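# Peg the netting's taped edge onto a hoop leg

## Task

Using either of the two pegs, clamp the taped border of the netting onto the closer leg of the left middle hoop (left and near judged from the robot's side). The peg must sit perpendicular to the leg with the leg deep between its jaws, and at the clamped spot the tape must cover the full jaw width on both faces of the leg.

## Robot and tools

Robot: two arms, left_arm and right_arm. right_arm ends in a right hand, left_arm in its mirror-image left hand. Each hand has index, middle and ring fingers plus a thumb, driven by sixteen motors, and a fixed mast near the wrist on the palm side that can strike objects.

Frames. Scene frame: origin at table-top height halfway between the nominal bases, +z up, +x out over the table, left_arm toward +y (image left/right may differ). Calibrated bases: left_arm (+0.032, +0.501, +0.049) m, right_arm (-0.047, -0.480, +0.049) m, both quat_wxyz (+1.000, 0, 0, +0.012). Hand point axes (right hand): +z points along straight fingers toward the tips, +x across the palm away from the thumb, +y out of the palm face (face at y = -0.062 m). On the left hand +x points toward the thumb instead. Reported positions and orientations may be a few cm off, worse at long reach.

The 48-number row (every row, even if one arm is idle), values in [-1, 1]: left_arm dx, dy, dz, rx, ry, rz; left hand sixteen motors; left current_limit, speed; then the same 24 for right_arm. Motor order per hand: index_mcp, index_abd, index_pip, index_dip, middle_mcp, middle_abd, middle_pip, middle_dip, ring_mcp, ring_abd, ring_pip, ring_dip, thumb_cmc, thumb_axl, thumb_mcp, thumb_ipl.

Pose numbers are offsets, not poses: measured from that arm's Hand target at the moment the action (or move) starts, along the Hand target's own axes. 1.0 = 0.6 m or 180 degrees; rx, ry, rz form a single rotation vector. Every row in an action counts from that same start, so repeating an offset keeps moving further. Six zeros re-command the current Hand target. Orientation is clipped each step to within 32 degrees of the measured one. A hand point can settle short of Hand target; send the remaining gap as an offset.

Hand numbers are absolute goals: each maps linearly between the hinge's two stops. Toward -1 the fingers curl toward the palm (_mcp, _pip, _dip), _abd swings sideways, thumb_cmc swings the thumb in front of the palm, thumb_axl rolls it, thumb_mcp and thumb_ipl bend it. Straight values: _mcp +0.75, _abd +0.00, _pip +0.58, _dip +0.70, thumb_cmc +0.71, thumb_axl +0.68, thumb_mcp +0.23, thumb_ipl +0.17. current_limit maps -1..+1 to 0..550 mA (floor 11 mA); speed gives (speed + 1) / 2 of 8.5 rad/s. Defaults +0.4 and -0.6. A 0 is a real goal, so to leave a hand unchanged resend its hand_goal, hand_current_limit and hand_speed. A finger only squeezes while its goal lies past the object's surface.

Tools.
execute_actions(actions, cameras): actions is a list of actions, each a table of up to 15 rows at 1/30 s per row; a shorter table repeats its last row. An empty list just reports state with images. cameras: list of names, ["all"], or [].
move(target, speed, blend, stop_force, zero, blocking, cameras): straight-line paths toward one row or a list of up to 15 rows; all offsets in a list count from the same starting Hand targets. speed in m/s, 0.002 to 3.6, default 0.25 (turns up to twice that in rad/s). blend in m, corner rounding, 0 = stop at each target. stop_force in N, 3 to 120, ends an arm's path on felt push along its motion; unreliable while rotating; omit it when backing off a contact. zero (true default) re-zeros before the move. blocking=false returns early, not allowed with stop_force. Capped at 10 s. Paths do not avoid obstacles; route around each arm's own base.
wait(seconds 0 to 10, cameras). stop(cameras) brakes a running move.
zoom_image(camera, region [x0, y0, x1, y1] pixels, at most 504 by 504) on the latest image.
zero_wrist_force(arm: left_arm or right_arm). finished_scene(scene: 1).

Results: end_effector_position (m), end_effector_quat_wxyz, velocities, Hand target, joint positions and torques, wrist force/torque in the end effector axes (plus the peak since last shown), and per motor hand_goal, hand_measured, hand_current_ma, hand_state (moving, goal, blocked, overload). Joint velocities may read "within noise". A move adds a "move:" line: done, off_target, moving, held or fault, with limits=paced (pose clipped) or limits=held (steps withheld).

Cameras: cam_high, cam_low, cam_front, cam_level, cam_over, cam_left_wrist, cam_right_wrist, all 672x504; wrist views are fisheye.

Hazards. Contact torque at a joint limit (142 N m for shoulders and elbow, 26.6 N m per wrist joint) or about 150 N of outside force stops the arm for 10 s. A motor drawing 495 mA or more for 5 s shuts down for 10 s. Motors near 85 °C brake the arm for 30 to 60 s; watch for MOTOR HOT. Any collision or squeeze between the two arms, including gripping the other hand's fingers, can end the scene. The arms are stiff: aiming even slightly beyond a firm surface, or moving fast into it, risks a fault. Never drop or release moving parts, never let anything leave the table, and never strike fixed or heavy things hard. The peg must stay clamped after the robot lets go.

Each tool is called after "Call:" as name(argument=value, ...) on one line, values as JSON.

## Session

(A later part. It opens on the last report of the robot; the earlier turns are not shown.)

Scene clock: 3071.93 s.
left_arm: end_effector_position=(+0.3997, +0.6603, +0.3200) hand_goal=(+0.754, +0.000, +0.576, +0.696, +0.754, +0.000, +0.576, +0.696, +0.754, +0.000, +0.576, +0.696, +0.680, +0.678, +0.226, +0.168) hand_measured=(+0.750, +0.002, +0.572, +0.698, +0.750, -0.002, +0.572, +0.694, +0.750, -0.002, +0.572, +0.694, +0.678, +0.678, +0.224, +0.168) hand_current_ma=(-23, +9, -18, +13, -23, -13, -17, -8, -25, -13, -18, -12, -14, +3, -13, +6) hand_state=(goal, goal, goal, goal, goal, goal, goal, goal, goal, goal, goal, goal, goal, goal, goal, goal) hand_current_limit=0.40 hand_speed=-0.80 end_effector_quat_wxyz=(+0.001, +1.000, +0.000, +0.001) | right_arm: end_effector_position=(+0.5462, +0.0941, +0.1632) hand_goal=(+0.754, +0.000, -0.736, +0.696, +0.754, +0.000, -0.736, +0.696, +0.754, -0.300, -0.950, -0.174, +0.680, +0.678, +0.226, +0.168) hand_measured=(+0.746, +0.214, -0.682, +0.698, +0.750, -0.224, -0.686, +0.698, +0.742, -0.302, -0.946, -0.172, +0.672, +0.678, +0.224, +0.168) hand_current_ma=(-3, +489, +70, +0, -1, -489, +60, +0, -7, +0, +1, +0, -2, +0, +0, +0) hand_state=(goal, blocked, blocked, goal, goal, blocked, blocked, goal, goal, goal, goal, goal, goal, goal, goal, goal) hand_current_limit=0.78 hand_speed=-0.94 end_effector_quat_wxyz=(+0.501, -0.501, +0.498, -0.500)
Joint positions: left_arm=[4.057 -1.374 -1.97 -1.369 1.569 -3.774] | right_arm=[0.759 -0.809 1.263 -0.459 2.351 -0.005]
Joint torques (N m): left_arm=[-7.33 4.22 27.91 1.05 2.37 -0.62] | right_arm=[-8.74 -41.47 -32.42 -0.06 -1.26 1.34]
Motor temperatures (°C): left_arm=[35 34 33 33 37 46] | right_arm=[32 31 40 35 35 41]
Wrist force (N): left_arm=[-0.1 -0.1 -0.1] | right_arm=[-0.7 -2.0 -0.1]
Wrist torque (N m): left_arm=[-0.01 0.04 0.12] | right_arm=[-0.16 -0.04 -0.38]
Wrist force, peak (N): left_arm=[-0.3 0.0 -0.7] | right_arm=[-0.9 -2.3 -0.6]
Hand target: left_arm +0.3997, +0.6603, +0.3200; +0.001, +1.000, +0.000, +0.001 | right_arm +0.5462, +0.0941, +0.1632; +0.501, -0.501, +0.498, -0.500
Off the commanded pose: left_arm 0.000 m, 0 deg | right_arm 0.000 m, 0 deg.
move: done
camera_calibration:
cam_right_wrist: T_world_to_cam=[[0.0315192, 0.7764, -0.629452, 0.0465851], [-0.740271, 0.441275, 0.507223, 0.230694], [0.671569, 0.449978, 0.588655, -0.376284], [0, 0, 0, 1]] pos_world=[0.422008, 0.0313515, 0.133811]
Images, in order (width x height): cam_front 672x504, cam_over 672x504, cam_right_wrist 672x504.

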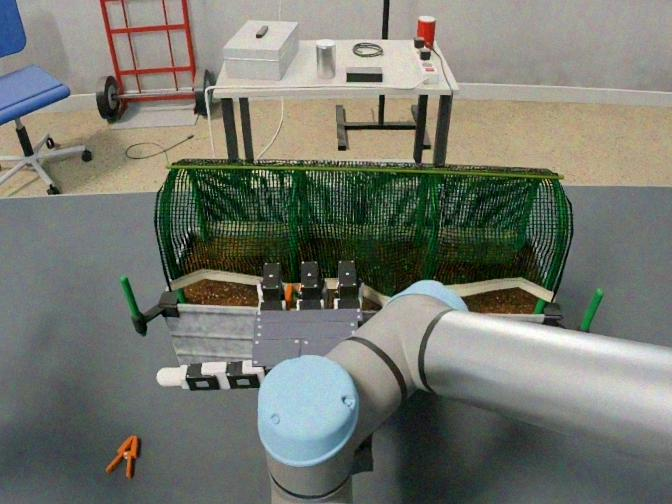

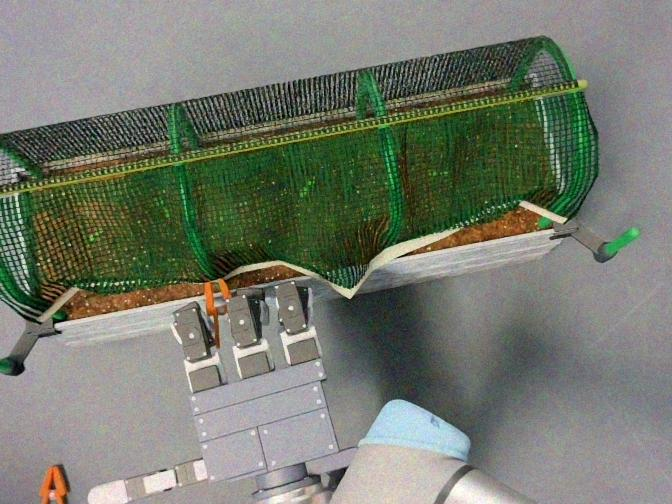

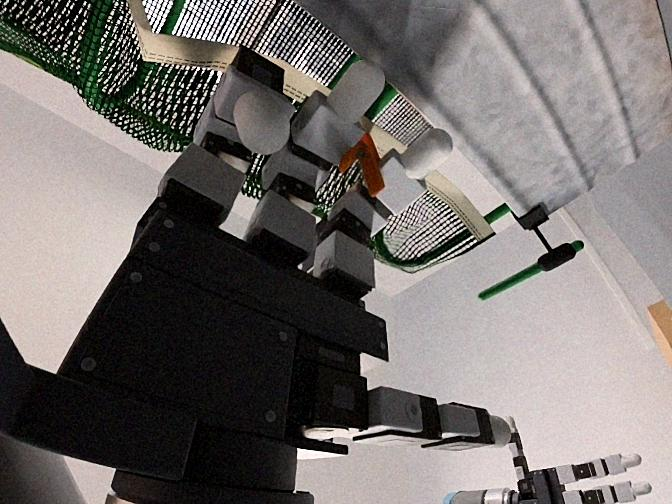

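Call:
move(target=[[0,0,0,0,0,0,0.754,0,0.576,0.696,0.754,0,0.576,0.696,0.754,0,0.576,0.696,0.68,0.678,0.226,0.168,0.4,-0.8,0,0,0.0067,0,0,0,0.754,0.0,-0.737,0.696,0.754,0.0,-0.737,0.696,0.754,-0.3,-0.95,-0.174,0.68,0.678,0.226,0.168,0.78,-0.94]], speed=0.01, stop_force=15, cameras=["cam_over","cam_front","cam_right_wrist"])

Call:
zoom_image(camera="cam_over", region=[175, 255, 235, 315])

Call:
zoom_image(camera="cam_front", region=[270, 260, 320, 310])

Call:
zoom_image(camera="cam_right_wrist", region=[345, 90, 425, 170])

Scene clock: 3086.77 s.
left_arm: end_effector_position=(+0.3997, +0.6603, +0.3200) hand_goal=(+0.754, +0.000, +0.576, +0.696, +0.754, +0.000, +0.576, +0.696, +0.754, +0.000, +0.576, +0.696, +0.680, +0.678, +0.226, +0.168) hand_measured=(+0.750, +0.002, +0.572, +0.698, +0.750, -0.002, +0.572, +0.694, +0.750, -0.002, +0.572, +0.694, +0.678, +0.678, +0.224, +0.168) hand_current_ma=(-23, +9, -18, +13, -23, -13, -17, -8, -25, -13, -18, -12, -14, +3, -13, +6) hand_state=(goal, goal, goal, goal, goal, goal, goal, goal, goal, goal, goal, goal, goal, goal, goal, goal) hand_current_limit=0.40 hand_speed=-0.80 end_effector_quat_wxyz=(+0.001, +1.000, +0.000, +0.001) | right_arm: end_effector_position=(+0.5502, +0.0942, +0.1632) hand_goal=(+0.754, +0.000, -0.736, +0.696, +0.754, +0.000, -0.736, +0.696, +0.754, -0.300, -0.950, -0.174, +0.680, +0.678, +0.226, +0.168) hand_measured=(+0.742, +0.204, -0.682, +0.698, +0.736, -0.224, -0.686, +0.698, +0.742, -0.302, -0.946, -0.172, +0.672, +0.678, +0.224, +0.168) hand_current_ma=(-6, +489, +70, +0, -11, -489, +60, +0, -7, +0, +1, +0, -2, +0, +0, +0) hand_state=(goal, blocked, blocked, goal, goal, blocked, blocked, goal, goal, goal, goal, goal, goal, goal, goal, goal) hand_current_limit=0.78 hand_speed=-0.94 end_effector_quat_wxyz=(+0.501, -0.501, +0.498, -0.500)
Joint positions: left_arm=[4.057 -1.374 -1.97 -1.369 1.569 -3.774] | right_arm=[0.755 -0.804 1.253 -0.454 2.346 -0.005]
Joint torques (N m): left_arm=[-7 4.61 27.66 1.04 2.3 -0.62] | right_arm=[-9.23 -39.94 -32.62 -0.5 -1.85 1.49]
Wrist force (N): left_arm=[-0.3 0.1 -0.3] | right_arm=[1.4 -2.8 -4.7]
Wrist torque (N m): left_arm=[0.02 0.06 0.10] | right_arm=[0.05 0.17 -0.31]
Wrist force, peak (N): left_arm=[-0.3 -0.5 -0.5] | right_arm=[1.4 -2.8 -4.9]
Hand target: left_arm +0.3997, +0.6603, +0.3200; +0.001, +1.000, +0.000, +0.001 | right_arm +0.5502, +0.0942, +0.1632; +0.501, -0.501, +0.498, -0.500
Off the commanded pose: left_arm 0.000 m, 0 deg | right_arm 0.000 m, 0 deg.
move: done
camera_calibration:
cam_right_wrist: T_world_to_cam=[[0.0315192, 0.7764, -0.629452, 0.0465188], [-0.740271, 0.441275, 0.507223, 0.233678], [0.671569, 0.449978, 0.588655, -0.379096], [0, 0, 0, 1]] pos_world=[0.426108, 0.0313515, 0.133911]
Images, in order (width x height): cam_front 672x504, cam_over 672x504, cam_right_wrist 672x504.

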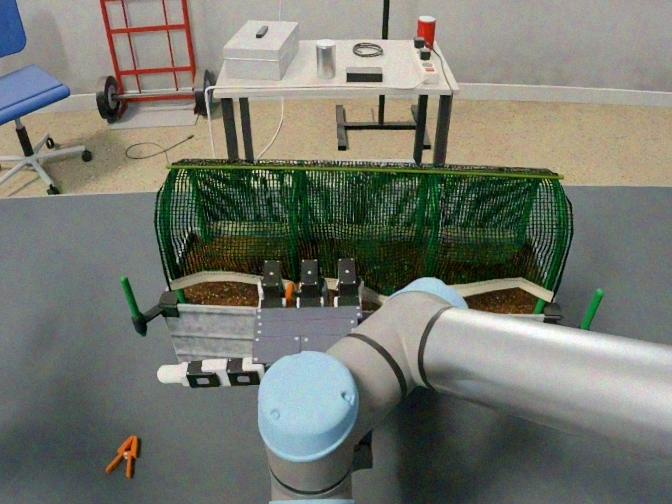

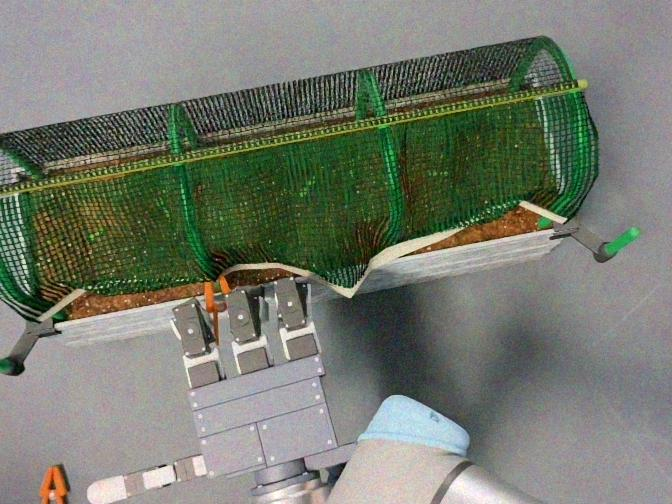

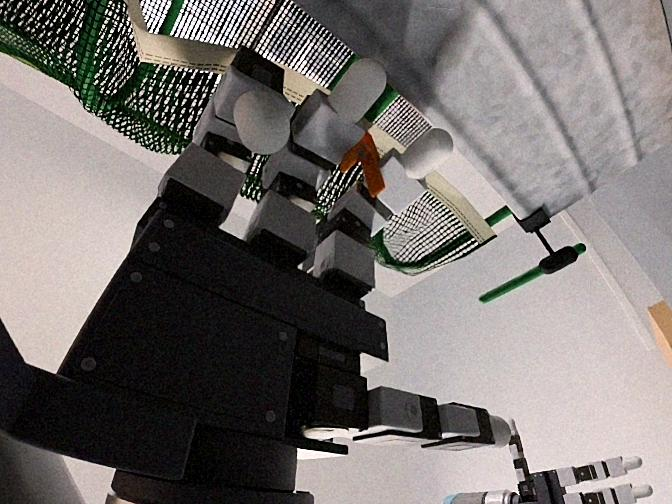

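Scaled by 8.400 from the camera's 672x504 image, which has a finer 960x720 frame.

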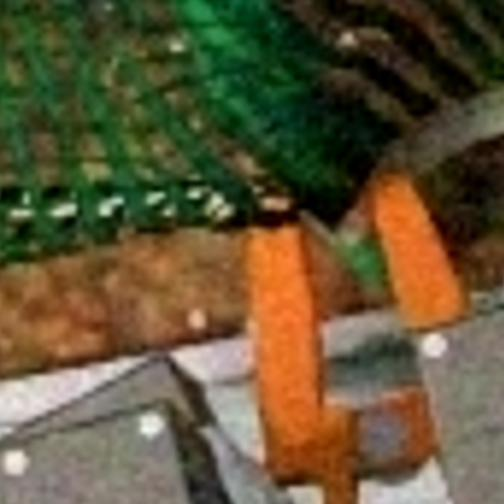

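Scaled by 10.080 from the camera's 672x504 image, which has a finer 960x720 frame.

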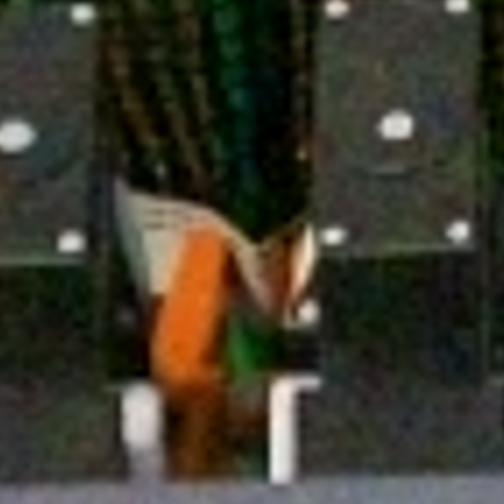

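Scaled by 6.300 from the camera's 672x504 image, which has a finer 960x720 frame.

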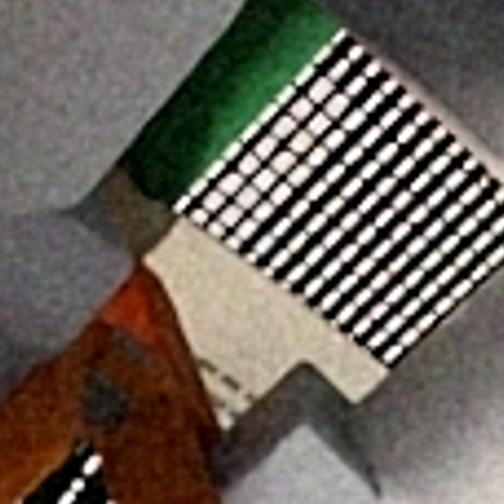

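Call:
execute_actions(actions=[[[0,0,0,0,0,0,0.754,0,0.576,0.696,0.754,0,0.576,0.696,0.754,0,0.576,0.696,0.68,0.678,0.226,0.168,0.4,-0.8,0.0017,0,0,0,0,0,0.754,0.0,-0.737,0.696,0.754,0.0,-0.737,0.696,0.754,-0.3,-0.95,-0.174,0.68,0.678,0.226,0.168,1.0,-0.94]],[[0,0,0,0,0,0,0.754,0,0.576,0.696,0.754,0,0.576,0.696,0.754,0,0.576,0.696,0.68,0.678,0.226,0.168,0.4,-0.8,0,0,0.0015,0,0,0,0.754,0.0,-0.737,0.696,0.754,0.0,-0.737,0.696,0.754,-0.3,-0.95,-0.174,0.68,0.678,0.226,0.168,1.0,-0.94],[0,0,0,0,0,0,0.754,0,0.576,0.696,0.754,0,0.576,0.696,0.754,0,0.576,0.696,0.68,0.678,0.226,0.168,0.4,-0.8,0,0,0.003,0,0,0,0.754,0.0,-0.737,0.696,0.754,0.0,-0.737,0.696,0.754,-0.3,-0.95,-0.174,0.68,0.678,0.226,0.168,1.0,-0.94],[0,0,0,0,0,0,0.754,0,0.576,0.696,0.754,0,0.576,0.696,0.754,0,0.576,0.696,0.68,0.678,0.226,0.168,0.4,-0.8,0,0,0.005,0,0,0,0.754,0.0,-0.737,0.696,0.754,0.0,-0.737,0.696,0.754,-0.3,-0.95,-0.174,0.68,0.678,0.226,0.168,1.0,-0.94]],[[0,0,0,0,0,0,0.754,0,0.576,0.696,0.754,0,0.576,0.696,0.754,0,0.576,0.696,0.68,0.678,0.226,0.168,0.4,-0.8,0,0,0,0,0,0,0.754,0.0,-0.737,0.696,0.754,0.0,-0.737,0.696,0.754,-0.3,-0.95,-0.174,0.68,0.678,0.226,0.168,1.0,-0.94]],[[0,0,0,0,0,0,0.754,0,0.576,0.696,0.754,0,0.576,0.696,0.754,0,0.576,0.696,0.68,0.678,0.226,0.168,0.4,-0.8,0,0,0,0,0,0,0.754,0.0,-0.737,0.696,0.754,0.0,-0.737,0.696,0.754,-0.3,-0.95,-0.174,0.68,0.678,0.226,0.168,0.78,-0.94]]], cameras=["cam_over","cam_front","cam_right_wrist"])

Call:
zoom_image(camera="cam_over", region=[175, 255, 235, 315])

Call:
zoom_image(camera="cam_front", region=[270, 260, 320, 310])

Call:
zoom_image(camera="cam_right_wrist", region=[345, 90, 425, 170])

Scene clock: 3129.97 s.
left_arm: end_effector_position=(+0.3997, +0.6603, +0.3200) hand_goal=(+0.754, +0.000, +0.576, +0.696, +0.754, +0.000, +0.576, +0.696, +0.754, +0.000, +0.576, +0.696, +0.680, +0.678, +0.226, +0.168) hand_measured=(+0.750, +0.002, +0.572, +0.698, +0.750, -0.002, +0.572, +0.694, +0.750, -0.002, +0.572, +0.694, +0.678, +0.678, +0.224, +0.168) hand_current_ma=(-23, +9, -18, +13, -23, -13, -17, -8, -25, -13, -18, -12, -14, +3, -13, +6) hand_state=(goal, goal, goal, goal, goal, goal, goal, goal, goal, goal, goal, goal, goal, goal, goal, goal) hand_current_limit=0.40 hand_speed=-0.80 end_effector_quat_wxyz=(+0.001, +1.000, +0.000, +0.001) | right_arm: end_effector_position=(+0.5532, +0.0931, +0.1632) hand_goal=(+0.754, +0.000, -0.736, +0.696, +0.754, +0.000, -0.736, +0.696, +0.754, -0.300, -0.950, -0.174, +0.680, +0.678, +0.226, +0.168) hand_measured=(+0.730, +0.200, -0.686, +0.702, +0.728, -0.224, -0.696, +0.700, +0.742, -0.302, -0.946, -0.172, +0.672, +0.678, +0.224, +0.168) hand_current_ma=(-20, +489, +59, +1, -22, -489, +42, +1, -7, +0, +1, +0, -2, +0, +0, +0) hand_state=(blocked, blocked, blocked, goal, blocked, blocked, blocked, goal, goal, goal, goal, goal, goal, goal, goal, goal) hand_current_limit=0.78 hand_speed=-0.94 end_effector_quat_wxyz=(+0.501, -0.501, +0.498, -0.500)
Joint positions: left_arm=[4.057 -1.374 -1.97 -1.369 1.569 -3.774] | right_arm=[0.751 -0.802 1.25 -0.453 2.342 -0.005]
Joint torques (N m): left_arm=[-6.9 4.38 27.84 1.04 2.29 -0.56] | right_arm=[-12.85 -39.92 -33.6 -0.76 -1.38 1.25]
Wrist force (N): left_arm=[0.1 -0.5 -0.1] | right_arm=[0.3 -4.1 -10.3]
Wrist torque (N m): left_arm=[-0.07 0.02 0.14] | right_arm=[0.31 0.02 -0.35]
Wrist force, peak (N): left_arm=[-0.2 -0.4 -0.5] | right_arm=[0.3 -4.3 -10.5]
Hand target: left_arm +0.3997, +0.6603, +0.3200; +0.001, +1.000, +0.000, +0.001 | right_arm +0.5532, +0.0931, +0.1632; +0.501, -0.501, +0.498, -0.500
Off the commanded pose: left_arm 0.000 m, 0 deg | right_arm 0.000 m, 0 deg.
Step readings (end_effector_position of left_arm | right_arm):
0: (+0.3997, +0.6603, +0.3200) | (+0.5502, +0.0942, +0.1632)
1: (+0.3997, +0.6603, +0.3200) | (+0.5502, +0.0942, +0.1632)
2: (+0.3997, +0.6603, +0.3200) | (+0.5502, +0.0941, +0.1632)
4: (+0.3997, +0.6603, +0.3200) | (+0.5503, +0.0938, +0.1632)
8: (+0.3997, +0.6603, +0.3200) | (+0.5503, +0.0934, +0.1632)
15: (+0.3997, +0.6603, +0.3200) | (+0.5502, +0.0932, +0.1632)
16: (+0.3997, +0.6603, +0.3200) | (+0.5502, +0.0932, +0.1632)
17: (+0.3997, +0.6603, +0.3200) | (+0.5503, +0.0931, +0.1632)
19: (+0.3997, +0.6603, +0.3200) | (+0.5508, +0.0931, +0.1632)
23: (+0.3997, +0.6603, +0.3200) | (+0.5522, +0.0931, +0.1633)
30: (+0.3997, +0.6603, +0.3200) | (+0.5530, +0.0931, +0.1632)
31: (+0.3997, +0.6603, +0.3200) | (+0.5531, +0.0931, +0.1632)
32: (+0.3997, +0.6603, +0.3200) | (+0.5531, +0.0931, +0.1632)
34: (+0.3997, +0.6603, +0.3200) | (+0.5532, +0.0931, +0.1632)
38: (+0.3997, +0.6603, +0.3200) | (+0.5532, +0.0931, +0.1632)
45: (+0.3997, +0.6603, +0.3200) | (+0.5532, +0.0931, +0.1632)
46: (+0.3997, +0.6603, +0.3200) | (+0.5532, +0.0931, +0.1632)
47: (+0.3997, +0.6603, +0.3200) | (+0.5532, +0.0931, +0.1632)
49: (+0.3997, +0.6603, +0.3200) | (+0.5532, +0.0931, +0.1632)
53: (+0.3997, +0.6603, +0.3200) | (+0.5532, +0.0931, +0.1632)
60: (+0.3997, +0.6603, +0.3200) | (+0.5532, +0.0931, +0.1632)
camera_calibration:
cam_right_wrist: T_world_to_cam=[[0.0315192, 0.7764, -0.629452, 0.0472006], [-0.740271, 0.441275, 0.507223, 0.23634], [0.671569, 0.449978, 0.588655, -0.380661], [0, 0, 0, 1]] pos_world=[0.429108, 0.0303515, 0.133911]
Images, in order (width x height): cam_front 672x504, cam_over 672x504, cam_right_wrist 672x504.

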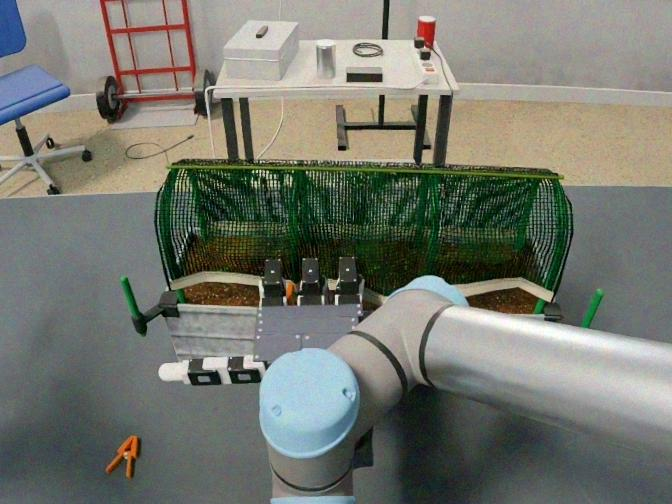

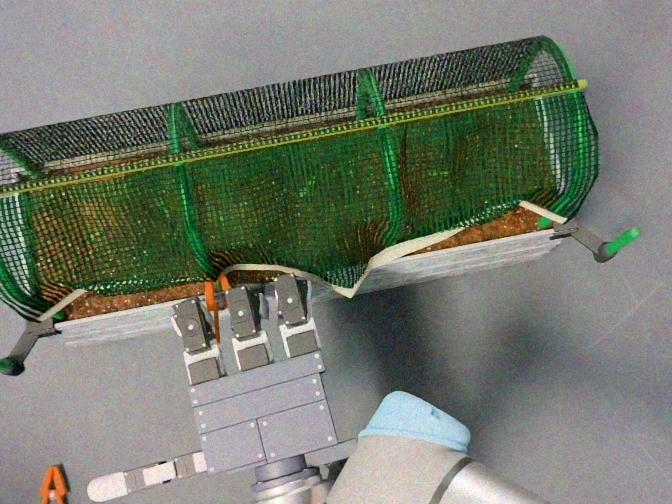

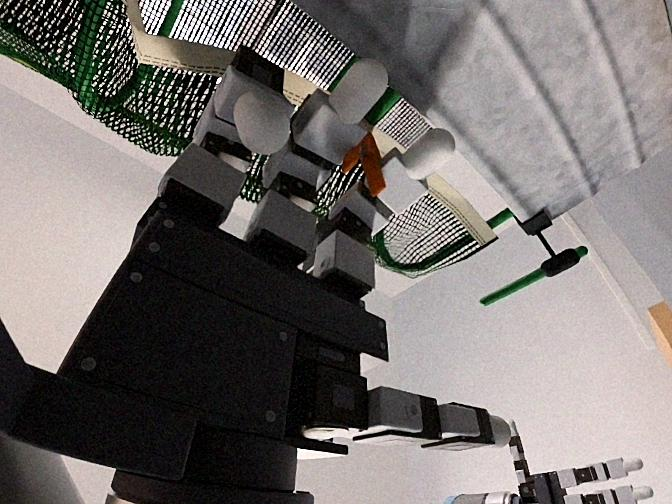

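Scaled by 8.400 from the camera's 672x504 image, which has a finer 960x720 frame.

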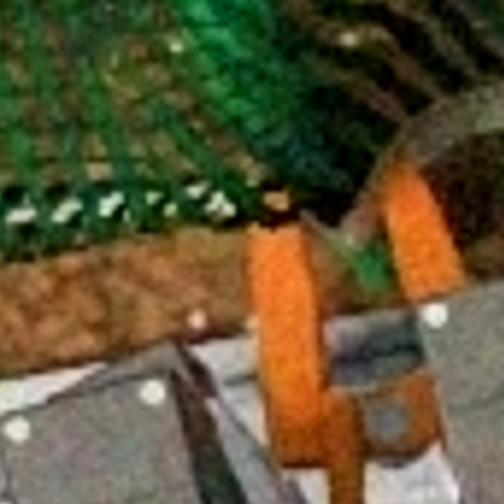

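Scaled by 10.080 from the camera's 672x504 image, which has a finer 960x720 frame.

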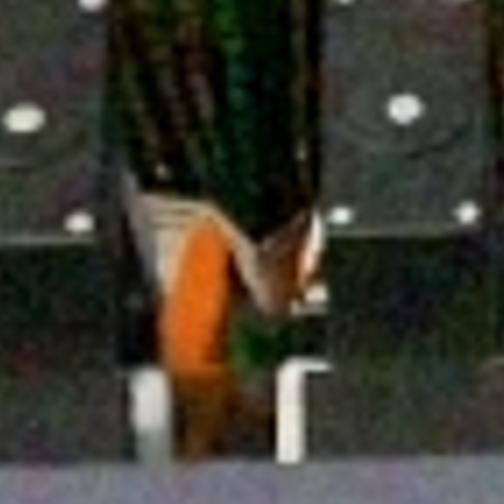

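Scaled by 6.300 from the camera's 672x504 image, which has a finer 960x720 frame.

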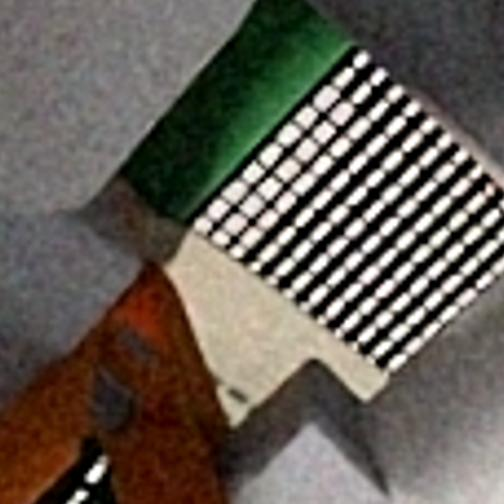

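Call:
execute_actions(actions=[[[0,0,0,0,0,0,0.754,0,0.576,0.696,0.754,0,0.576,0.696,0.754,0,0.576,0.696,0.68,0.678,0.226,0.168,0.4,-0.8,0,0,0,0,0,0,0.754,0.0,-0.737,0.696,0.754,0.0,-0.737,0.696,0.754,-0.3,-0.95,-0.174,0.68,0.678,0.226,0.168,1.0,-0.94]],[[0,0,0,0,0,0,0.754,0,0.576,0.696,0.754,0,0.576,0.696,0.754,0,0.576,0.696,0.68,0.678,0.226,0.168,0.4,-0.8,0,0.0004,0.0007,0,0,0,0.754,0.0,-0.737,0.696,0.754,0.0,-0.737,0.696,0.754,-0.3,-0.95,-0.174,0.68,0.678,0.226,0.168,1.0,-0.94],[0,0,0,0,0,0,0.754,0,0.576,0.696,0.754,0,0.576,0.696,0.754,0,0.576,0.696,0.68,0.678,0.226,0.168,0.4,-0.8,0,0.0008,0.0015,0,0,0,0.754,0.0,-0.737,0.696,0.754,0.0,-0.737,0.696,0.754,-0.3,-0.95,-0.174,0.68,0.678,0.226,0.168,1.0,-0.94],[0,0,0,0,0,0,0.754,0,0.576,0.696,0.754,0,0.576,0.696,0.754,0,0.576,0.696,0.68,0.678,0.226,0.168,0.4,-0.8,0,0.0012,0.0023,0,0,0,0.754,0.0,-0.737,0.696,0.754,0.0,-0.737,0.696,0.754,-0.3,-0.95,-0.174,0.68,0.678,0.226,0.168,1.0,-0.94],[0,0,0,0,0,0,0.754,0,0.576,0.696,0.754,0,0.576,0.696,0.754,0,0.576,0.696,0.68,0.678,0.226,0.168,0.4,-0.8,0,0.0017,0.0033,0,0,0,0.754,0.0,-0.737,0.696,0.754,0.0,-0.737,0.696,0.754,-0.3,-0.95,-0.174,0.68,0.678,0.226,0.168,1.0,-0.94]],[[0,0,0,0,0,0,0.754,0,0.576,0.696,0.754,0,0.576,0.696,0.754,0,0.576,0.696,0.68,0.678,0.226,0.168,0.4,-0.8,0,0,0,0,0,0,0.754,0.0,-0.737,0.696,0.754,0.0,-0.737,0.696,0.754,-0.3,-0.95,-0.174,0.68,0.678,0.226,0.168,1.0,-0.94]],[[0,0,0,0,0,0,0.754,0,0.576,0.696,0.754,0,0.576,0.696,0.754,0,0.576,0.696,0.68,0.678,0.226,0.168,0.4,-0.8,0,0,0,0,0,0,0.754,0.0,-0.737,0.696,0.754,0.0,-0.737,0.696,0.754,-0.3,-0.95,-0.174,0.68,0.678,0.226,0.168,0.78,-0.94]]], cameras=["cam_over","cam_front","cam_right_wrist"])

Call:
zoom_image(camera="cam_over", region=[175, 255, 235, 315])

Call:
zoom_image(camera="cam_front", region=[270, 260, 320, 310])

Call:
zoom_image(camera="cam_right_wrist", region=[345, 90, 425, 170])

Scene clock: 3223.13 s.
left_arm: end_effector_position=(+0.3997, +0.6603, +0.3200) hand_goal=(+0.754, +0.000, +0.576, +0.696, +0.754, +0.000, +0.576, +0.696, +0.754, +0.000, +0.576, +0.696, +0.680, +0.678, +0.226, +0.168) hand_measured=(+0.750, +0.002, +0.572, +0.698, +0.750, -0.002, +0.572, +0.694, +0.750, -0.002, +0.572, +0.694, +0.678, +0.678, +0.224, +0.168) hand_current_ma=(-23, +9, -18, +13, -23, -13, -17, -8, -25, -13, -18, -12, -14, +3, -13, +6) hand_state=(goal, goal, goal, goal, goal, goal, goal, goal, goal, goal, goal, goal, goal, goal, goal, goal) hand_current_limit=0.40 hand_speed=-0.80 end_effector_quat_wxyz=(+0.001, +1.000, +0.000, +0.001) | right_arm: end_effector_position=(+0.5552, +0.0931, +0.1622) hand_goal=(+0.754, +0.000, -0.736, +0.696, +0.754, +0.000, -0.736, +0.696, +0.754, -0.300, -0.950, -0.174, +0.680, +0.678, +0.226, +0.168) hand_measured=(+0.720, +0.200, -0.696, +0.702, +0.718, -0.224, -0.706, +0.702, +0.742, -0.302, -0.946, -0.172, +0.672, +0.678, +0.224, +0.168) hand_current_ma=(-35, +489, +41, +2, -38, -489, +25, +1, -7, +0, +1, +0, -2, +0, +0, +0) hand_state=(blocked, blocked, blocked, goal, blocked, blocked, blocked, goal, goal, goal, goal, goal, goal, goal, goal, goal) hand_current_limit=0.78 hand_speed=-0.94 end_effector_quat_wxyz=(+0.501, -0.501, +0.498, -0.500)
Joint positions: left_arm=[4.057 -1.374 -1.97 -1.369 1.569 -3.774] | right_arm=[0.749 -0.798 1.246 -0.453 2.34 -0.005]
Joint torques (N m): left_arm=[-7.01 4.34 27.52 1.16 2.3 -0.51] | right_arm=[-14.45 -40.04 -34.58 -1.23 -1.21 1.42]
Wrist force (N): left_arm=[-0.2 -0.2 -0.1] | right_arm=[0.3 -4.1 -13.3]
Wrist torque (N m): left_arm=[-0.02 0.06 0.11] | right_arm=[0.42 0.05 -0.35]
Wrist force, peak (N): left_arm=[-0.2 -0.7 -0.2] | right_arm=[0.1 -4.1 -13.4]
Hand target: left_arm +0.3997, +0.6603, +0.3200; +0.001, +1.000, +0.000, +0.001 | right_arm +0.5552, +0.0931, +0.1622; +0.501, -0.501, +0.498, -0.500
Off the commanded pose: left_arm 0.000 m, 0 deg | right_arm 0.000 m, 0 deg.
Step readings (end_effector_position of left_arm | right_arm):
0: (+0.3997, +0.6603, +0.3200) | (+0.5532, +0.0931, +0.1632)
1: (+0.3997, +0.6603, +0.3200) | (+0.5532, +0.0931, +0.1632)
2: (+0.3997, +0.6603, +0.3200) | (+0.5532, +0.0931, +0.1632)
4: (+0.3997, +0.6603, +0.3200) | (+0.5532, +0.0931, +0.1632)
8: (+0.3997, +0.6603, +0.3200) | (+0.5532, +0.0931, +0.1632)
15: (+0.3997, +0.6603, +0.3200) | (+0.5532, +0.0931, +0.1632)
16: (+0.3997, +0.6603, +0.3200) | (+0.5532, +0.0931, +0.1632)
17: (+0.3997, +0.6603, +0.3200) | (+0.5532, +0.0931, +0.1632)
19: (+0.3997, +0.6603, +0.3200) | (+0.5535, +0.0931, +0.1630)
23: (+0.3997, +0.6603, +0.3200) | (+0.5545, +0.0931, +0.1625)
30: (+0.3997, +0.6603, +0.3200) | (+0.5551, +0.0931, +0.1623)
31: (+0.3997, +0.6603, +0.3200) | (+0.5551, +0.0931, +0.1622)
32: (+0.3997, +0.6603, +0.3200) | (+0.5551, +0.0931, +0.1622)
34: (+0.3997, +0.6603, +0.3200) | (+0.5552, +0.0931, +0.1622)
38: (+0.3997, +0.6603, +0.3200) | (+0.5552, +0.0931, +0.1622)
45: (+0.3997, +0.6603, +0.3200) | (+0.5552, +0.0931, +0.1622)
46: (+0.3997, +0.6603, +0.3200) | (+0.5552, +0.0931, +0.1622)
47: (+0.3997, +0.6603, +0.3200) | (+0.5552, +0.0931, +0.1622)
49: (+0.3997, +0.6603, +0.3200) | (+0.5552, +0.0931, +0.1622)
53: (+0.3997, +0.6603, +0.3200) | (+0.5552, +0.0931, +0.1622)
60: (+0.3997, +0.6603, +0.3200) | (+0.5552, +0.0931, +0.1622)
camera_calibration:
cam_right_wrist: T_world_to_cam=[[0.0315192, 0.7764, -0.629452, 0.0465113], [-0.740271, 0.441275, 0.507223, 0.238254], [0.671569, 0.449978, 0.588655, -0.381348], [0, 0, 0, 1]] pos_world=[0.431008, 0.0303515, 0.132911]
Images, in order (width x height): cam_front 672x504, cam_over 672x504, cam_right_wrist 672x504.

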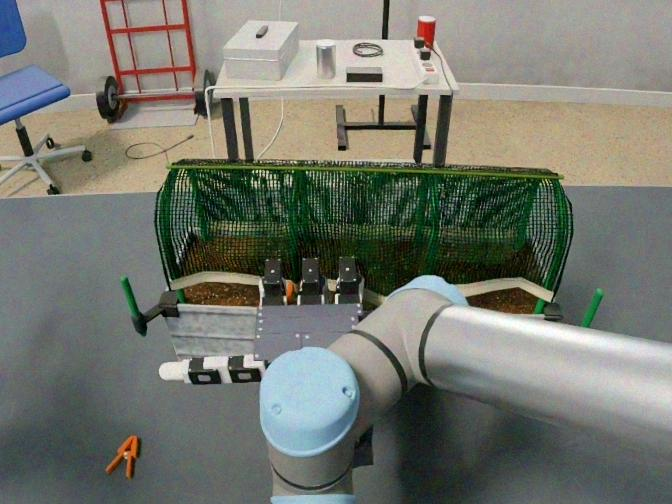

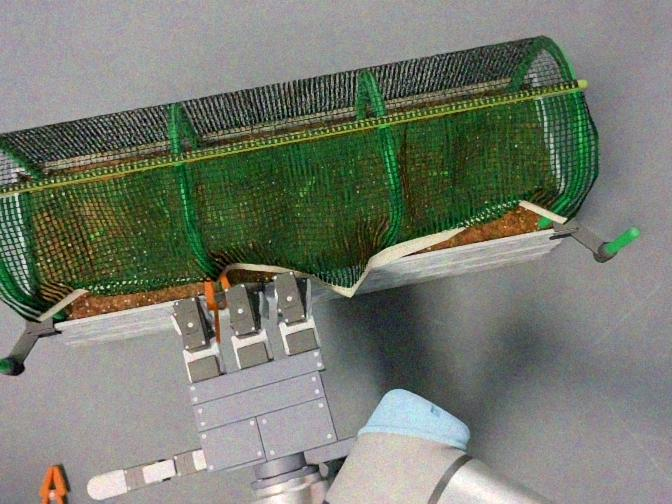

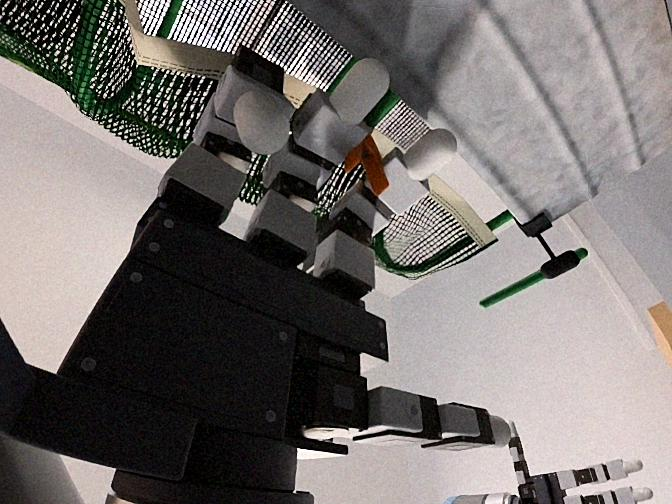

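Scaled by 8.400 from the camera's 672x504 image, which has a finer 960x720 frame.

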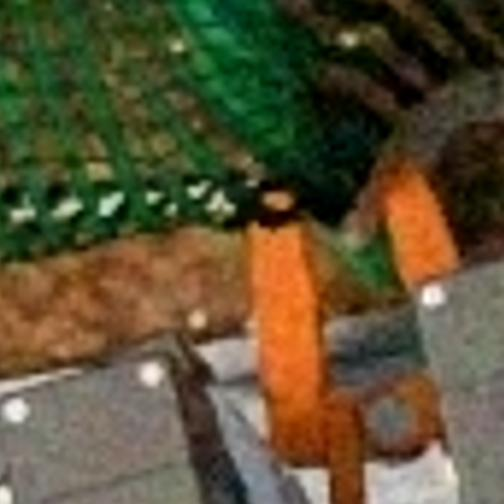

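Scaled by 10.080 from the camera's 672x504 image, which has a finer 960x720 frame.

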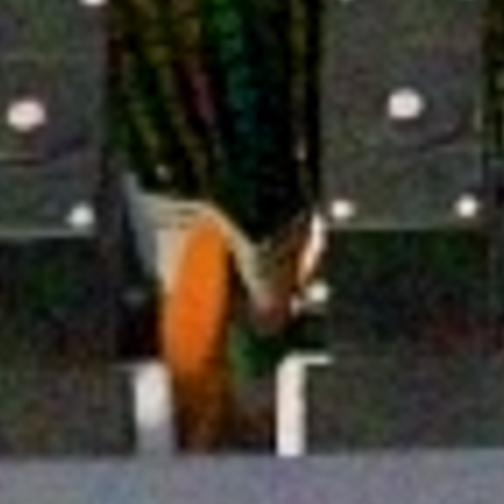

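Scaled by 6.300 from the camera's 672x504 image, which has a finer 960x720 frame.

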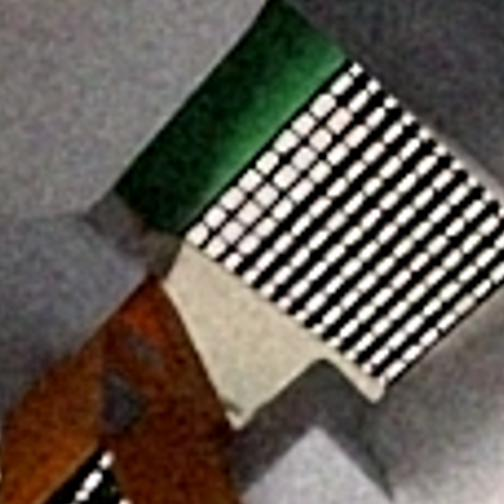

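Call:
execute_actions(actions=[[[0,0,0,0,0,0,0.754,0,0.576,0.696,0.754,0,0.576,0.696,0.754,0,0.576,0.696,0.68,0.678,0.226,0.168,0.4,-0.8,0,0,0,0,0,0,0.754,0.0,-0.737,0.696,0.754,0.0,-0.737,0.696,0.754,0.0,-0.95,-0.174,0.68,0.678,0.226,0.168,0.78,-0.94]],[[0,0,0,0,0,0,0.754,0,0.576,0.696,0.754,0,0.576,0.696,0.754,0,0.576,0.696,0.68,0.678,0.226,0.168,0.4,-0.8,0,0,0,0,0,0,0.754,0.0,-0.737,0.696,0.754,0.0,-0.737,0.696,0.754,0.0,-0.95,-0.174,0.68,0.678,0.226,0.168,0.78,-0.94]],[[0,0,0,0,0,0,0.754,0,0.576,0.696,0.754,0,0.576,0.696,0.754,0,0.576,0.696,0.68,0.678,0.226,0.168,0.4,-0.8,0,0,0,0,0,0,0.754,0.0,-0.737,0.696,0.754,0.0,-0.737,0.696,0.754,0.0,-0.95,-0.174,0.68,0.678,0.226,0.168,0.78,-0.94]]], cameras=["cam_over"])

Call:
zoom_image(camera="cam_over", region=[175, 255, 235, 315])

Call:
zoom_image(camera="cam_over", region=[165, 250, 315, 370])

Scene clock: 3366.37 s.
left_arm: end_effector_position=(+0.3997, +0.6603, +0.3200) hand_goal=(+0.754, +0.000, +0.576, +0.696, +0.754, +0.000, +0.576, +0.696, +0.754, +0.000, +0.576, +0.696, +0.680, +0.678, +0.226, +0.168) hand_measured=(+0.750, +0.002, +0.572, +0.698, +0.750, -0.002, +0.572, +0.694, +0.750, -0.002, +0.572, +0.694, +0.678, +0.678, +0.224, +0.168) hand_current_ma=(-23, +9, -18, +13, -23, -13, -17, -8, -25, -13, -18, -12, -14, +3, -13, +6) hand_state=(goal, goal, goal, goal, goal, goal, goal, goal, goal, goal, goal, goal, goal, goal, goal, goal) hand_current_limit=0.40 hand_speed=-0.80 end_effector_quat_wxyz=(+0.001, +1.000, +0.000, +0.001) | right_arm: end_effector_position=(+0.5552, +0.0931, +0.1622) hand_goal=(+0.754, +0.000, -0.736, +0.696, +0.754, +0.000, -0.736, +0.696, +0.754, +0.000, -0.950, -0.174, +0.680, +0.678, +0.226, +0.168) hand_measured=(+0.720, +0.200, -0.696, +0.702, +0.718, -0.224, -0.706, +0.702, +0.742, -0.002, -0.946, -0.172, +0.672, +0.678, +0.224, +0.168) hand_current_ma=(-35, +489, +41, +2, -38, -489, +25, +1, -7, +0, +1, +0, -2, +0, +0, +0) hand_state=(blocked, blocked, blocked, goal, blocked, blocked, blocked, goal, goal, goal, goal, goal, goal, goal, goal, goal) hand_current_limit=0.78 hand_speed=-0.94 end_effector_quat_wxyz=(+0.501, -0.501, +0.498, -0.500)
Joint positions: left_arm=[4.057 -1.374 -1.97 -1.369 1.569 -3.774] | right_arm=[0.749 -0.798 1.246 -0.453 2.34 -0.005]
Joint torques (N m): left_arm=[-6.92 4.89 27.56 1.12 2.34 -0.47] | right_arm=[-14.4 -40.02 -33.44 -1.09 -1.39 1.31]
Wrist force (N): left_arm=[0.1 -0.1 -0.1] | right_arm=[0.2 -4.1 -13.1]
Wrist torque (N m): left_arm=[-0.01 0.02 0.13] | right_arm=[0.40 0.07 -0.37]
Wrist force, peak (N): left_arm=[-0.6 -0.5 0.1] | right_arm=[0.4 -4.2 -13.5]
Hand target: left_arm +0.3997, +0.6603, +0.3200; +0.001, +1.000, +0.000, +0.001 | right_arm +0.5552, +0.0931, +0.1622; +0.501, -0.501, +0.498, -0.500
Off the commanded pose: left_arm 0.000 m, 0 deg | right_arm 0.000 m, 0 deg.
Step readings (end_effector_position of left_arm | right_arm):
0: (+0.3997, +0.6603, +0.3200) | (+0.5552, +0.0931, +0.1622)
1: (+0.3997, +0.6603, +0.3200) | (+0.5552, +0.0931, +0.1622)
2: (+0.3997, +0.6603, +0.3200) | (+0.5552, +0.0931, +0.1622)
4: (+0.3997, +0.6603, +0.3200) | (+0.5552, +0.0931, +0.1622)
8: (+0.3997, +0.6603, +0.3200) | (+0.5552, +0.0931, +0.1622)
15: (+0.3997, +0.6603, +0.3200) | (+0.5552, +0.0931, +0.1622)
16: (+0.3997, +0.6603, +0.3200) | (+0.5552, +0.0931, +0.1622)
17: (+0.3997, +0.6603, +0.3200) | (+0.5552, +0.0931, +0.1622)
19: (+0.3997, +0.6603, +0.3200) | (+0.5552, +0.0931, +0.1622)
23: (+0.3997, +0.6603, +0.3200) | (+0.5552, +0.0931, +0.1622)
30: (+0.3997, +0.6603, +0.3200) | (+0.5552, +0.0931, +0.1622)
31: (+0.3997, +0.6603, +0.3200) | (+0.5552, +0.0931, +0.1622)
32: (+0.3997, +0.6603, +0.3200) | (+0.5552, +0.0931, +0.1622)
34: (+0.3997, +0.6603, +0.3200) | (+0.5552, +0.0931, +0.1622)
38: (+0.3997, +0.6603, +0.3200) | (+0.5552, +0.0931, +0.1622)
45: (+0.3997, +0.6603, +0.3200) | (+0.5552, +0.0931, +0.1622)
Images, in order (width x height): cam_over 672x504.

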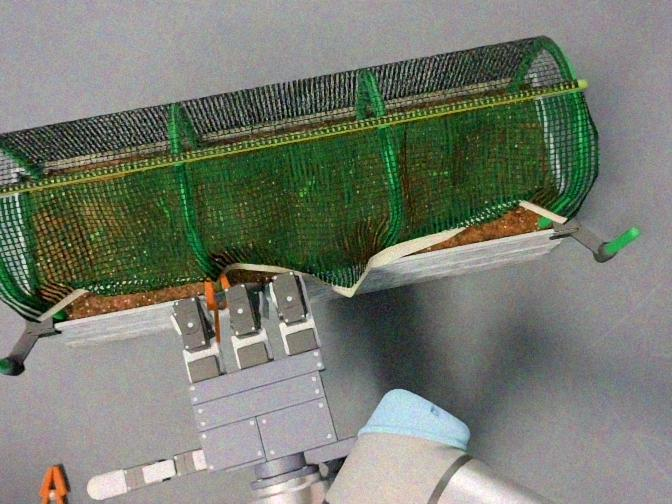

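Scaled by 8.400 from the camera's 672x504 image, which has a finer 960x720 frame.

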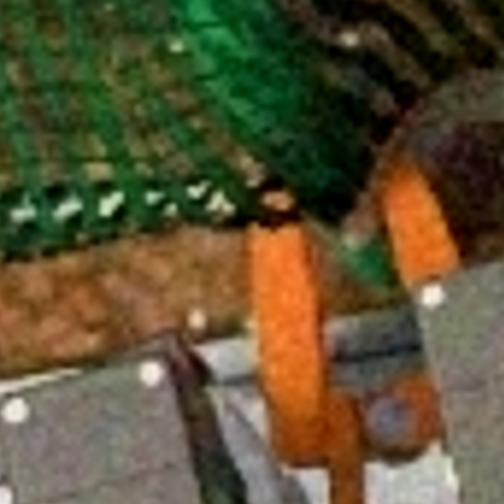

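Scaled by 3.360 from the camera's 672x504 image, which has a finer 960x720 frame.

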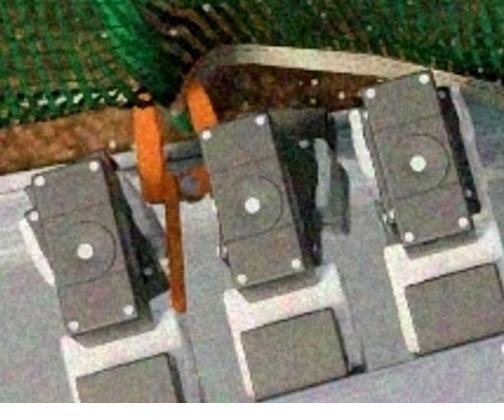

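Call:
execute_actions(actions=[[[0,0,0,0,0,0,0.754,0,0.576,0.696,0.754,0,0.576,0.696,0.754,0,0.576,0.696,0.68,0.678,0.226,0.168,0.4,-0.8,0,0,0,0,0,0,0.754,0.0,-0.737,0.696,0.754,0.0,-0.737,0.696,0.754,0.15,-0.95,-0.174,0.68,0.678,0.226,0.168,0.78,-0.94]],[[0,0,0,0,0,0,0.754,0,0.576,0.696,0.754,0,0.576,0.696,0.754,0,0.576,0.696,0.68,0.678,0.226,0.168,0.4,-0.8,0,0,0,0,0,0,0.754,0.0,-0.737,0.696,0.754,0.0,-0.737,0.696,0.754,0.15,-0.95,-0.174,0.68,0.678,0.226,0.168,0.78,-0.94]]], cameras=["cam_over"])

Call:
zoom_image(camera="cam_over", region=[165, 250, 315, 370])

Scene clock: 3400.33 s.
left_arm: end_effector_position=(+0.3997, +0.6603, +0.3200) hand_goal=(+0.754, +0.000, +0.576, +0.696, +0.754, +0.000, +0.576, +0.696, +0.754, +0.000, +0.576, +0.696, +0.680, +0.678, +0.226, +0.168) hand_measured=(+0.750, +0.002, +0.572, +0.698, +0.750, -0.002, +0.572, +0.694, +0.750, -0.002, +0.572, +0.694, +0.678, +0.678, +0.224, +0.168) hand_current_ma=(-23, +9, -18, +13, -23, -13, -17, -8, -25, -13, -18, -12, -14, +3, -13, +6) hand_state=(goal, goal, goal, goal, goal, goal, goal, goal, goal, goal, goal, goal, goal, goal, goal, goal) hand_current_limit=0.40 hand_speed=-0.80 end_effector_quat_wxyz=(+0.001, +1.000, +0.000, +0.001) | right_arm: end_effector_position=(+0.5552, +0.0931, +0.1622) hand_goal=(+0.754, +0.000, -0.736, +0.696, +0.754, +0.000, -0.736, +0.696, +0.754, +0.150, -0.950, -0.174, +0.680, +0.678, +0.226, +0.168) hand_measured=(+0.720, +0.200, -0.696, +0.702, +0.718, -0.224, -0.706, +0.702, +0.742, +0.148, -0.946, -0.172, +0.672, +0.678, +0.224, +0.168) hand_current_ma=(-35, +489, +41, +2, -38, -489, +25, +1, -7, +0, +1, +0, -2, +0, +0, +0) hand_state=(blocked, blocked, blocked, goal, blocked, blocked, blocked, goal, goal, goal, goal, goal, goal, goal, goal, goal) hand_current_limit=0.78 hand_speed=-0.94 end_effector_quat_wxyz=(+0.501, -0.501, +0.498, -0.500)
Joint positions: left_arm=[4.057 -1.374 -1.97 -1.369 1.569 -3.774] | right_arm=[0.749 -0.798 1.246 -0.453 2.34 -0.005]
Joint torques (N m): left_arm=[-6.75 4.79 27.12 1.1 2.31 -0.45] | right_arm=[-14.03 -40.9 -34.08 -1.02 -1.29 1.42]
Wrist force (N): left_arm=[-0.2 -0.4 -0.1] | right_arm=[0.5 -3.8 -13.3]
Wrist torque (N m): left_arm=[-0.05 0.06 0.11] | right_arm=[0.46 0.03 -0.34]
Wrist force, peak (N): left_arm=[-0.2 -0.5 -0.5] | right_arm=[0.3 -3.9 -13.5]
Hand target: left_arm +0.3997, +0.6603, +0.3200; +0.001, +1.000, +0.000, +0.001 | right_arm +0.5552, +0.0931, +0.1622; +0.501, -0.501, +0.498, -0.500
Off the commanded pose: left_arm 0.000 m, 0 deg | right_arm 0.000 m, 0 deg.
Step readings (end_effector_position of left_arm | right_arm):
0: (+0.3997, +0.6603, +0.3200) | (+0.5552, +0.0931, +0.1622)
1: (+0.3997, +0.6603, +0.3200) | (+0.5552, +0.0931, +0.1622)
2: (+0.3997, +0.6603, +0.3200) | (+0.5552, +0.0931, +0.1622)
4: (+0.3997, +0.6603, +0.3200) | (+0.5552, +0.0931, +0.1622)
8: (+0.3997, +0.6603, +0.3200) | (+0.5552, +0.0931, +0.1622)
15: (+0.3997, +0.6603, +0.3200) | (+0.5552, +0.0931, +0.1622)
16: (+0.3997, +0.6603, +0.3200) | (+0.5552, +0.0931, +0.1622)
17: (+0.3997, +0.6603, +0.3200) | (+0.5552, +0.0931, +0.1622)
19: (+0.3997, +0.6603, +0.3200) | (+0.5552, +0.0931, +0.1622)
23: (+0.3997, +0.6603, +0.3200) | (+0.5552, +0.0931, +0.1622)
30: (+0.3997, +0.6603, +0.3200) | (+0.5552, +0.0931, +0.1622)
Images, in order (width x height): cam_over 672x504.

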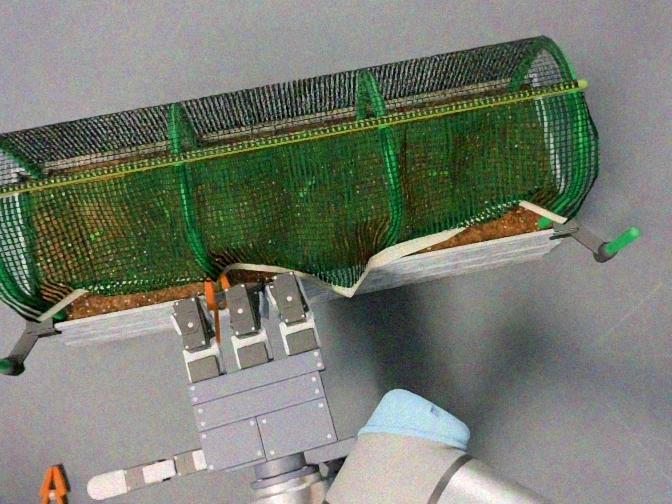

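Scaled by 3.360 from the camera's 672x504 image, which has a finer 960x720 frame.

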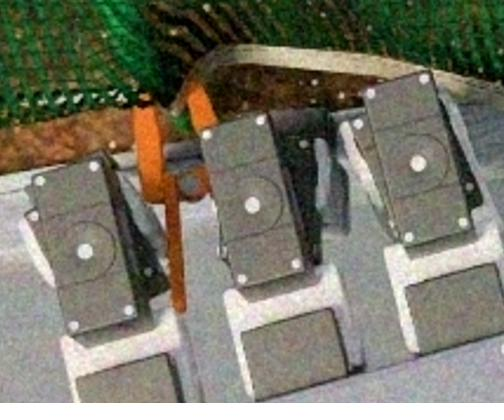

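Call:
execute_actions(actions=[[[0,0,0,0,0,0,0.754,0,0.576,0.696,0.754,0,0.576,0.696,0.754,0,0.576,0.696,0.68,0.678,0.226,0.168,0.4,-0.8,0,0,0,0,0,0,0.754,0.0,-0.737,0.696,0.754,0.0,-0.737,0.696,0.754,0.35,-0.95,-0.174,0.68,0.678,0.226,0.168,0.78,-0.94]],[[0,0,0,0,0,0,0.754,0,0.576,0.696,0.754,0,0.576,0.696,0.754,0,0.576,0.696,0.68,0.678,0.226,0.168,0.4,-0.8,0,0,0,0,0,0,0.754,0.0,-0.737,0.696,0.754,0.0,-0.737,0.696,0.754,0.35,-0.95,-0.174,0.68,0.678,0.226,0.168,0.78,-0.94]],[[0,0,0,0,0,0,0.754,0,0.576,0.696,0.754,0,0.576,0.696,0.754,0,0.576,0.696,0.68,0.678,0.226,0.168,0.4,-0.8,0,0,0,0,0,0,0.754,0.0,-0.737,0.696,0.754,0.0,-0.737,0.696,0.754,0.35,-0.95,-0.174,0.68,0.678,0.226,0.168,0.78,-0.94]]], cameras=["cam_over"])

Call:
zoom_image(camera="cam_over", region=[165, 250, 315, 370])

Scene clock: 3412.83 s.
left_arm: end_effector_position=(+0.3997, +0.6603, +0.3200) hand_goal=(+0.754, +0.000, +0.576, +0.696, +0.754, +0.000, +0.576, +0.696, +0.754, +0.000, +0.576, +0.696, +0.680, +0.678, +0.226, +0.168) hand_measured=(+0.750, +0.002, +0.572, +0.698, +0.750, -0.002, +0.572, +0.694, +0.750, -0.002, +0.572, +0.694, +0.678, +0.678, +0.224, +0.168) hand_current_ma=(-23, +9, -18, +13, -23, -13, -17, -8, -25, -13, -18, -12, -14, +3, -13, +6) hand_state=(goal, goal, goal, goal, goal, goal, goal, goal, goal, goal, goal, goal, goal, goal, goal, goal) hand_current_limit=0.40 hand_speed=-0.80 end_effector_quat_wxyz=(+0.001, +1.000, +0.000, +0.001) | right_arm: end_effector_position=(+0.5552, +0.0931, +0.1622) hand_goal=(+0.754, +0.000, -0.736, +0.696, +0.754, +0.000, -0.736, +0.696, +0.754, +0.350, -0.950, -0.174, +0.680, +0.678, +0.226, +0.168) hand_measured=(+0.720, +0.200, -0.696, +0.702, +0.718, -0.224, -0.706, +0.702, +0.742, +0.342, -0.946, -0.172, +0.672, +0.678, +0.224, +0.168) hand_current_ma=(-35, +489, +41, +2, -38, -489, +25, +1, -7, -2, +1, +0, -2, +0, +0, +0) hand_state=(blocked, blocked, blocked, goal, blocked, blocked, blocked, goal, goal, goal, goal, goal, goal, goal, goal, goal) hand_current_limit=0.78 hand_speed=-0.94 end_effector_quat_wxyz=(+0.501, -0.501, +0.498, -0.500)
Joint positions: left_arm=[4.057 -1.374 -1.97 -1.369 1.569 -3.774] | right_arm=[0.749 -0.798 1.246 -0.453 2.34 -0.005]
Joint torques (N m): left_arm=[-6.65 4.47 27.16 1.04 2.26 -0.37] | right_arm=[-14.29 -40.53 -33.64 -1.13 -1.51 1.46]
Wrist force (N): left_arm=[-0.1 0.0 -0.3] | right_arm=[0.4 -4.0 -13.2]
Wrist torque (N m): left_arm=[0.02 0.03 0.12] | right_arm=[0.43 0.05 -0.36]
Wrist force, peak (N): left_arm=[-0.6 -0.2 -0.1] | right_arm=[0.2 -4.1 -13.4]
Hand target: left_arm +0.3997, +0.6603, +0.3200; +0.001, +1.000, +0.000, +0.001 | right_arm +0.5552, +0.0931, +0.1622; +0.501, -0.501, +0.498, -0.500
Off the commanded pose: left_arm 0.000 m, 0 deg | right_arm 0.000 m, 0 deg.
Step readings (end_effector_position of left_arm | right_arm):
0: (+0.3997, +0.6603, +0.3200) | (+0.5552, +0.0931, +0.1622)
1: (+0.3997, +0.6603, +0.3200) | (+0.5552, +0.0931, +0.1622)
2: (+0.3997, +0.6603, +0.3200) | (+0.5552, +0.0931, +0.1622)
4: (+0.3997, +0.6603, +0.3200) | (+0.5552, +0.0931, +0.1622)
8: (+0.3997, +0.6603, +0.3200) | (+0.5552, +0.0931, +0.1622)
15: (+0.3997, +0.6603, +0.3200) | (+0.5552, +0.0931, +0.1622)
16: (+0.3997, +0.6603, +0.3200) | (+0.5552, +0.0931, +0.1622)
17: (+0.3997, +0.6603, +0.3200) | (+0.5552, +0.0931, +0.1622)
19: (+0.3997, +0.6603, +0.3200) | (+0.5552, +0.0931, +0.1622)
23: (+0.3997, +0.6603, +0.3200) | (+0.5552, +0.0931, +0.1622)
30: (+0.3997, +0.6603, +0.3200) | (+0.5552, +0.0931, +0.1622)
31: (+0.3997, +0.6603, +0.3200) | (+0.5552, +0.0931, +0.1622)
32: (+0.3997, +0.6603, +0.3200) | (+0.5552, +0.0931, +0.1622)
34: (+0.3997, +0.6603, +0.3200) | (+0.5552, +0.0931, +0.1622)
38: (+0.3997, +0.6603, +0.3200) | (+0.5552, +0.0931, +0.1622)
45: (+0.3997, +0.6603, +0.3200) | (+0.5552, +0.0931, +0.1622)
Images, in order (width x height): cam_over 672x504.

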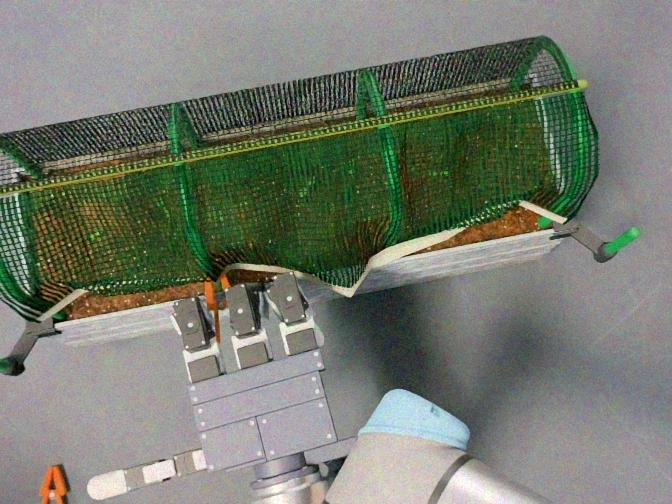

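Scaled by 3.360 from the camera's 672x504 image, which has a finer 960x720 frame.

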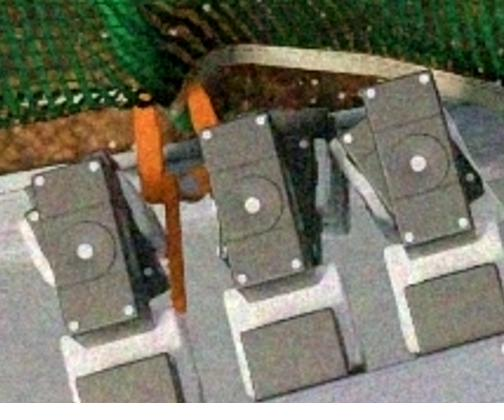

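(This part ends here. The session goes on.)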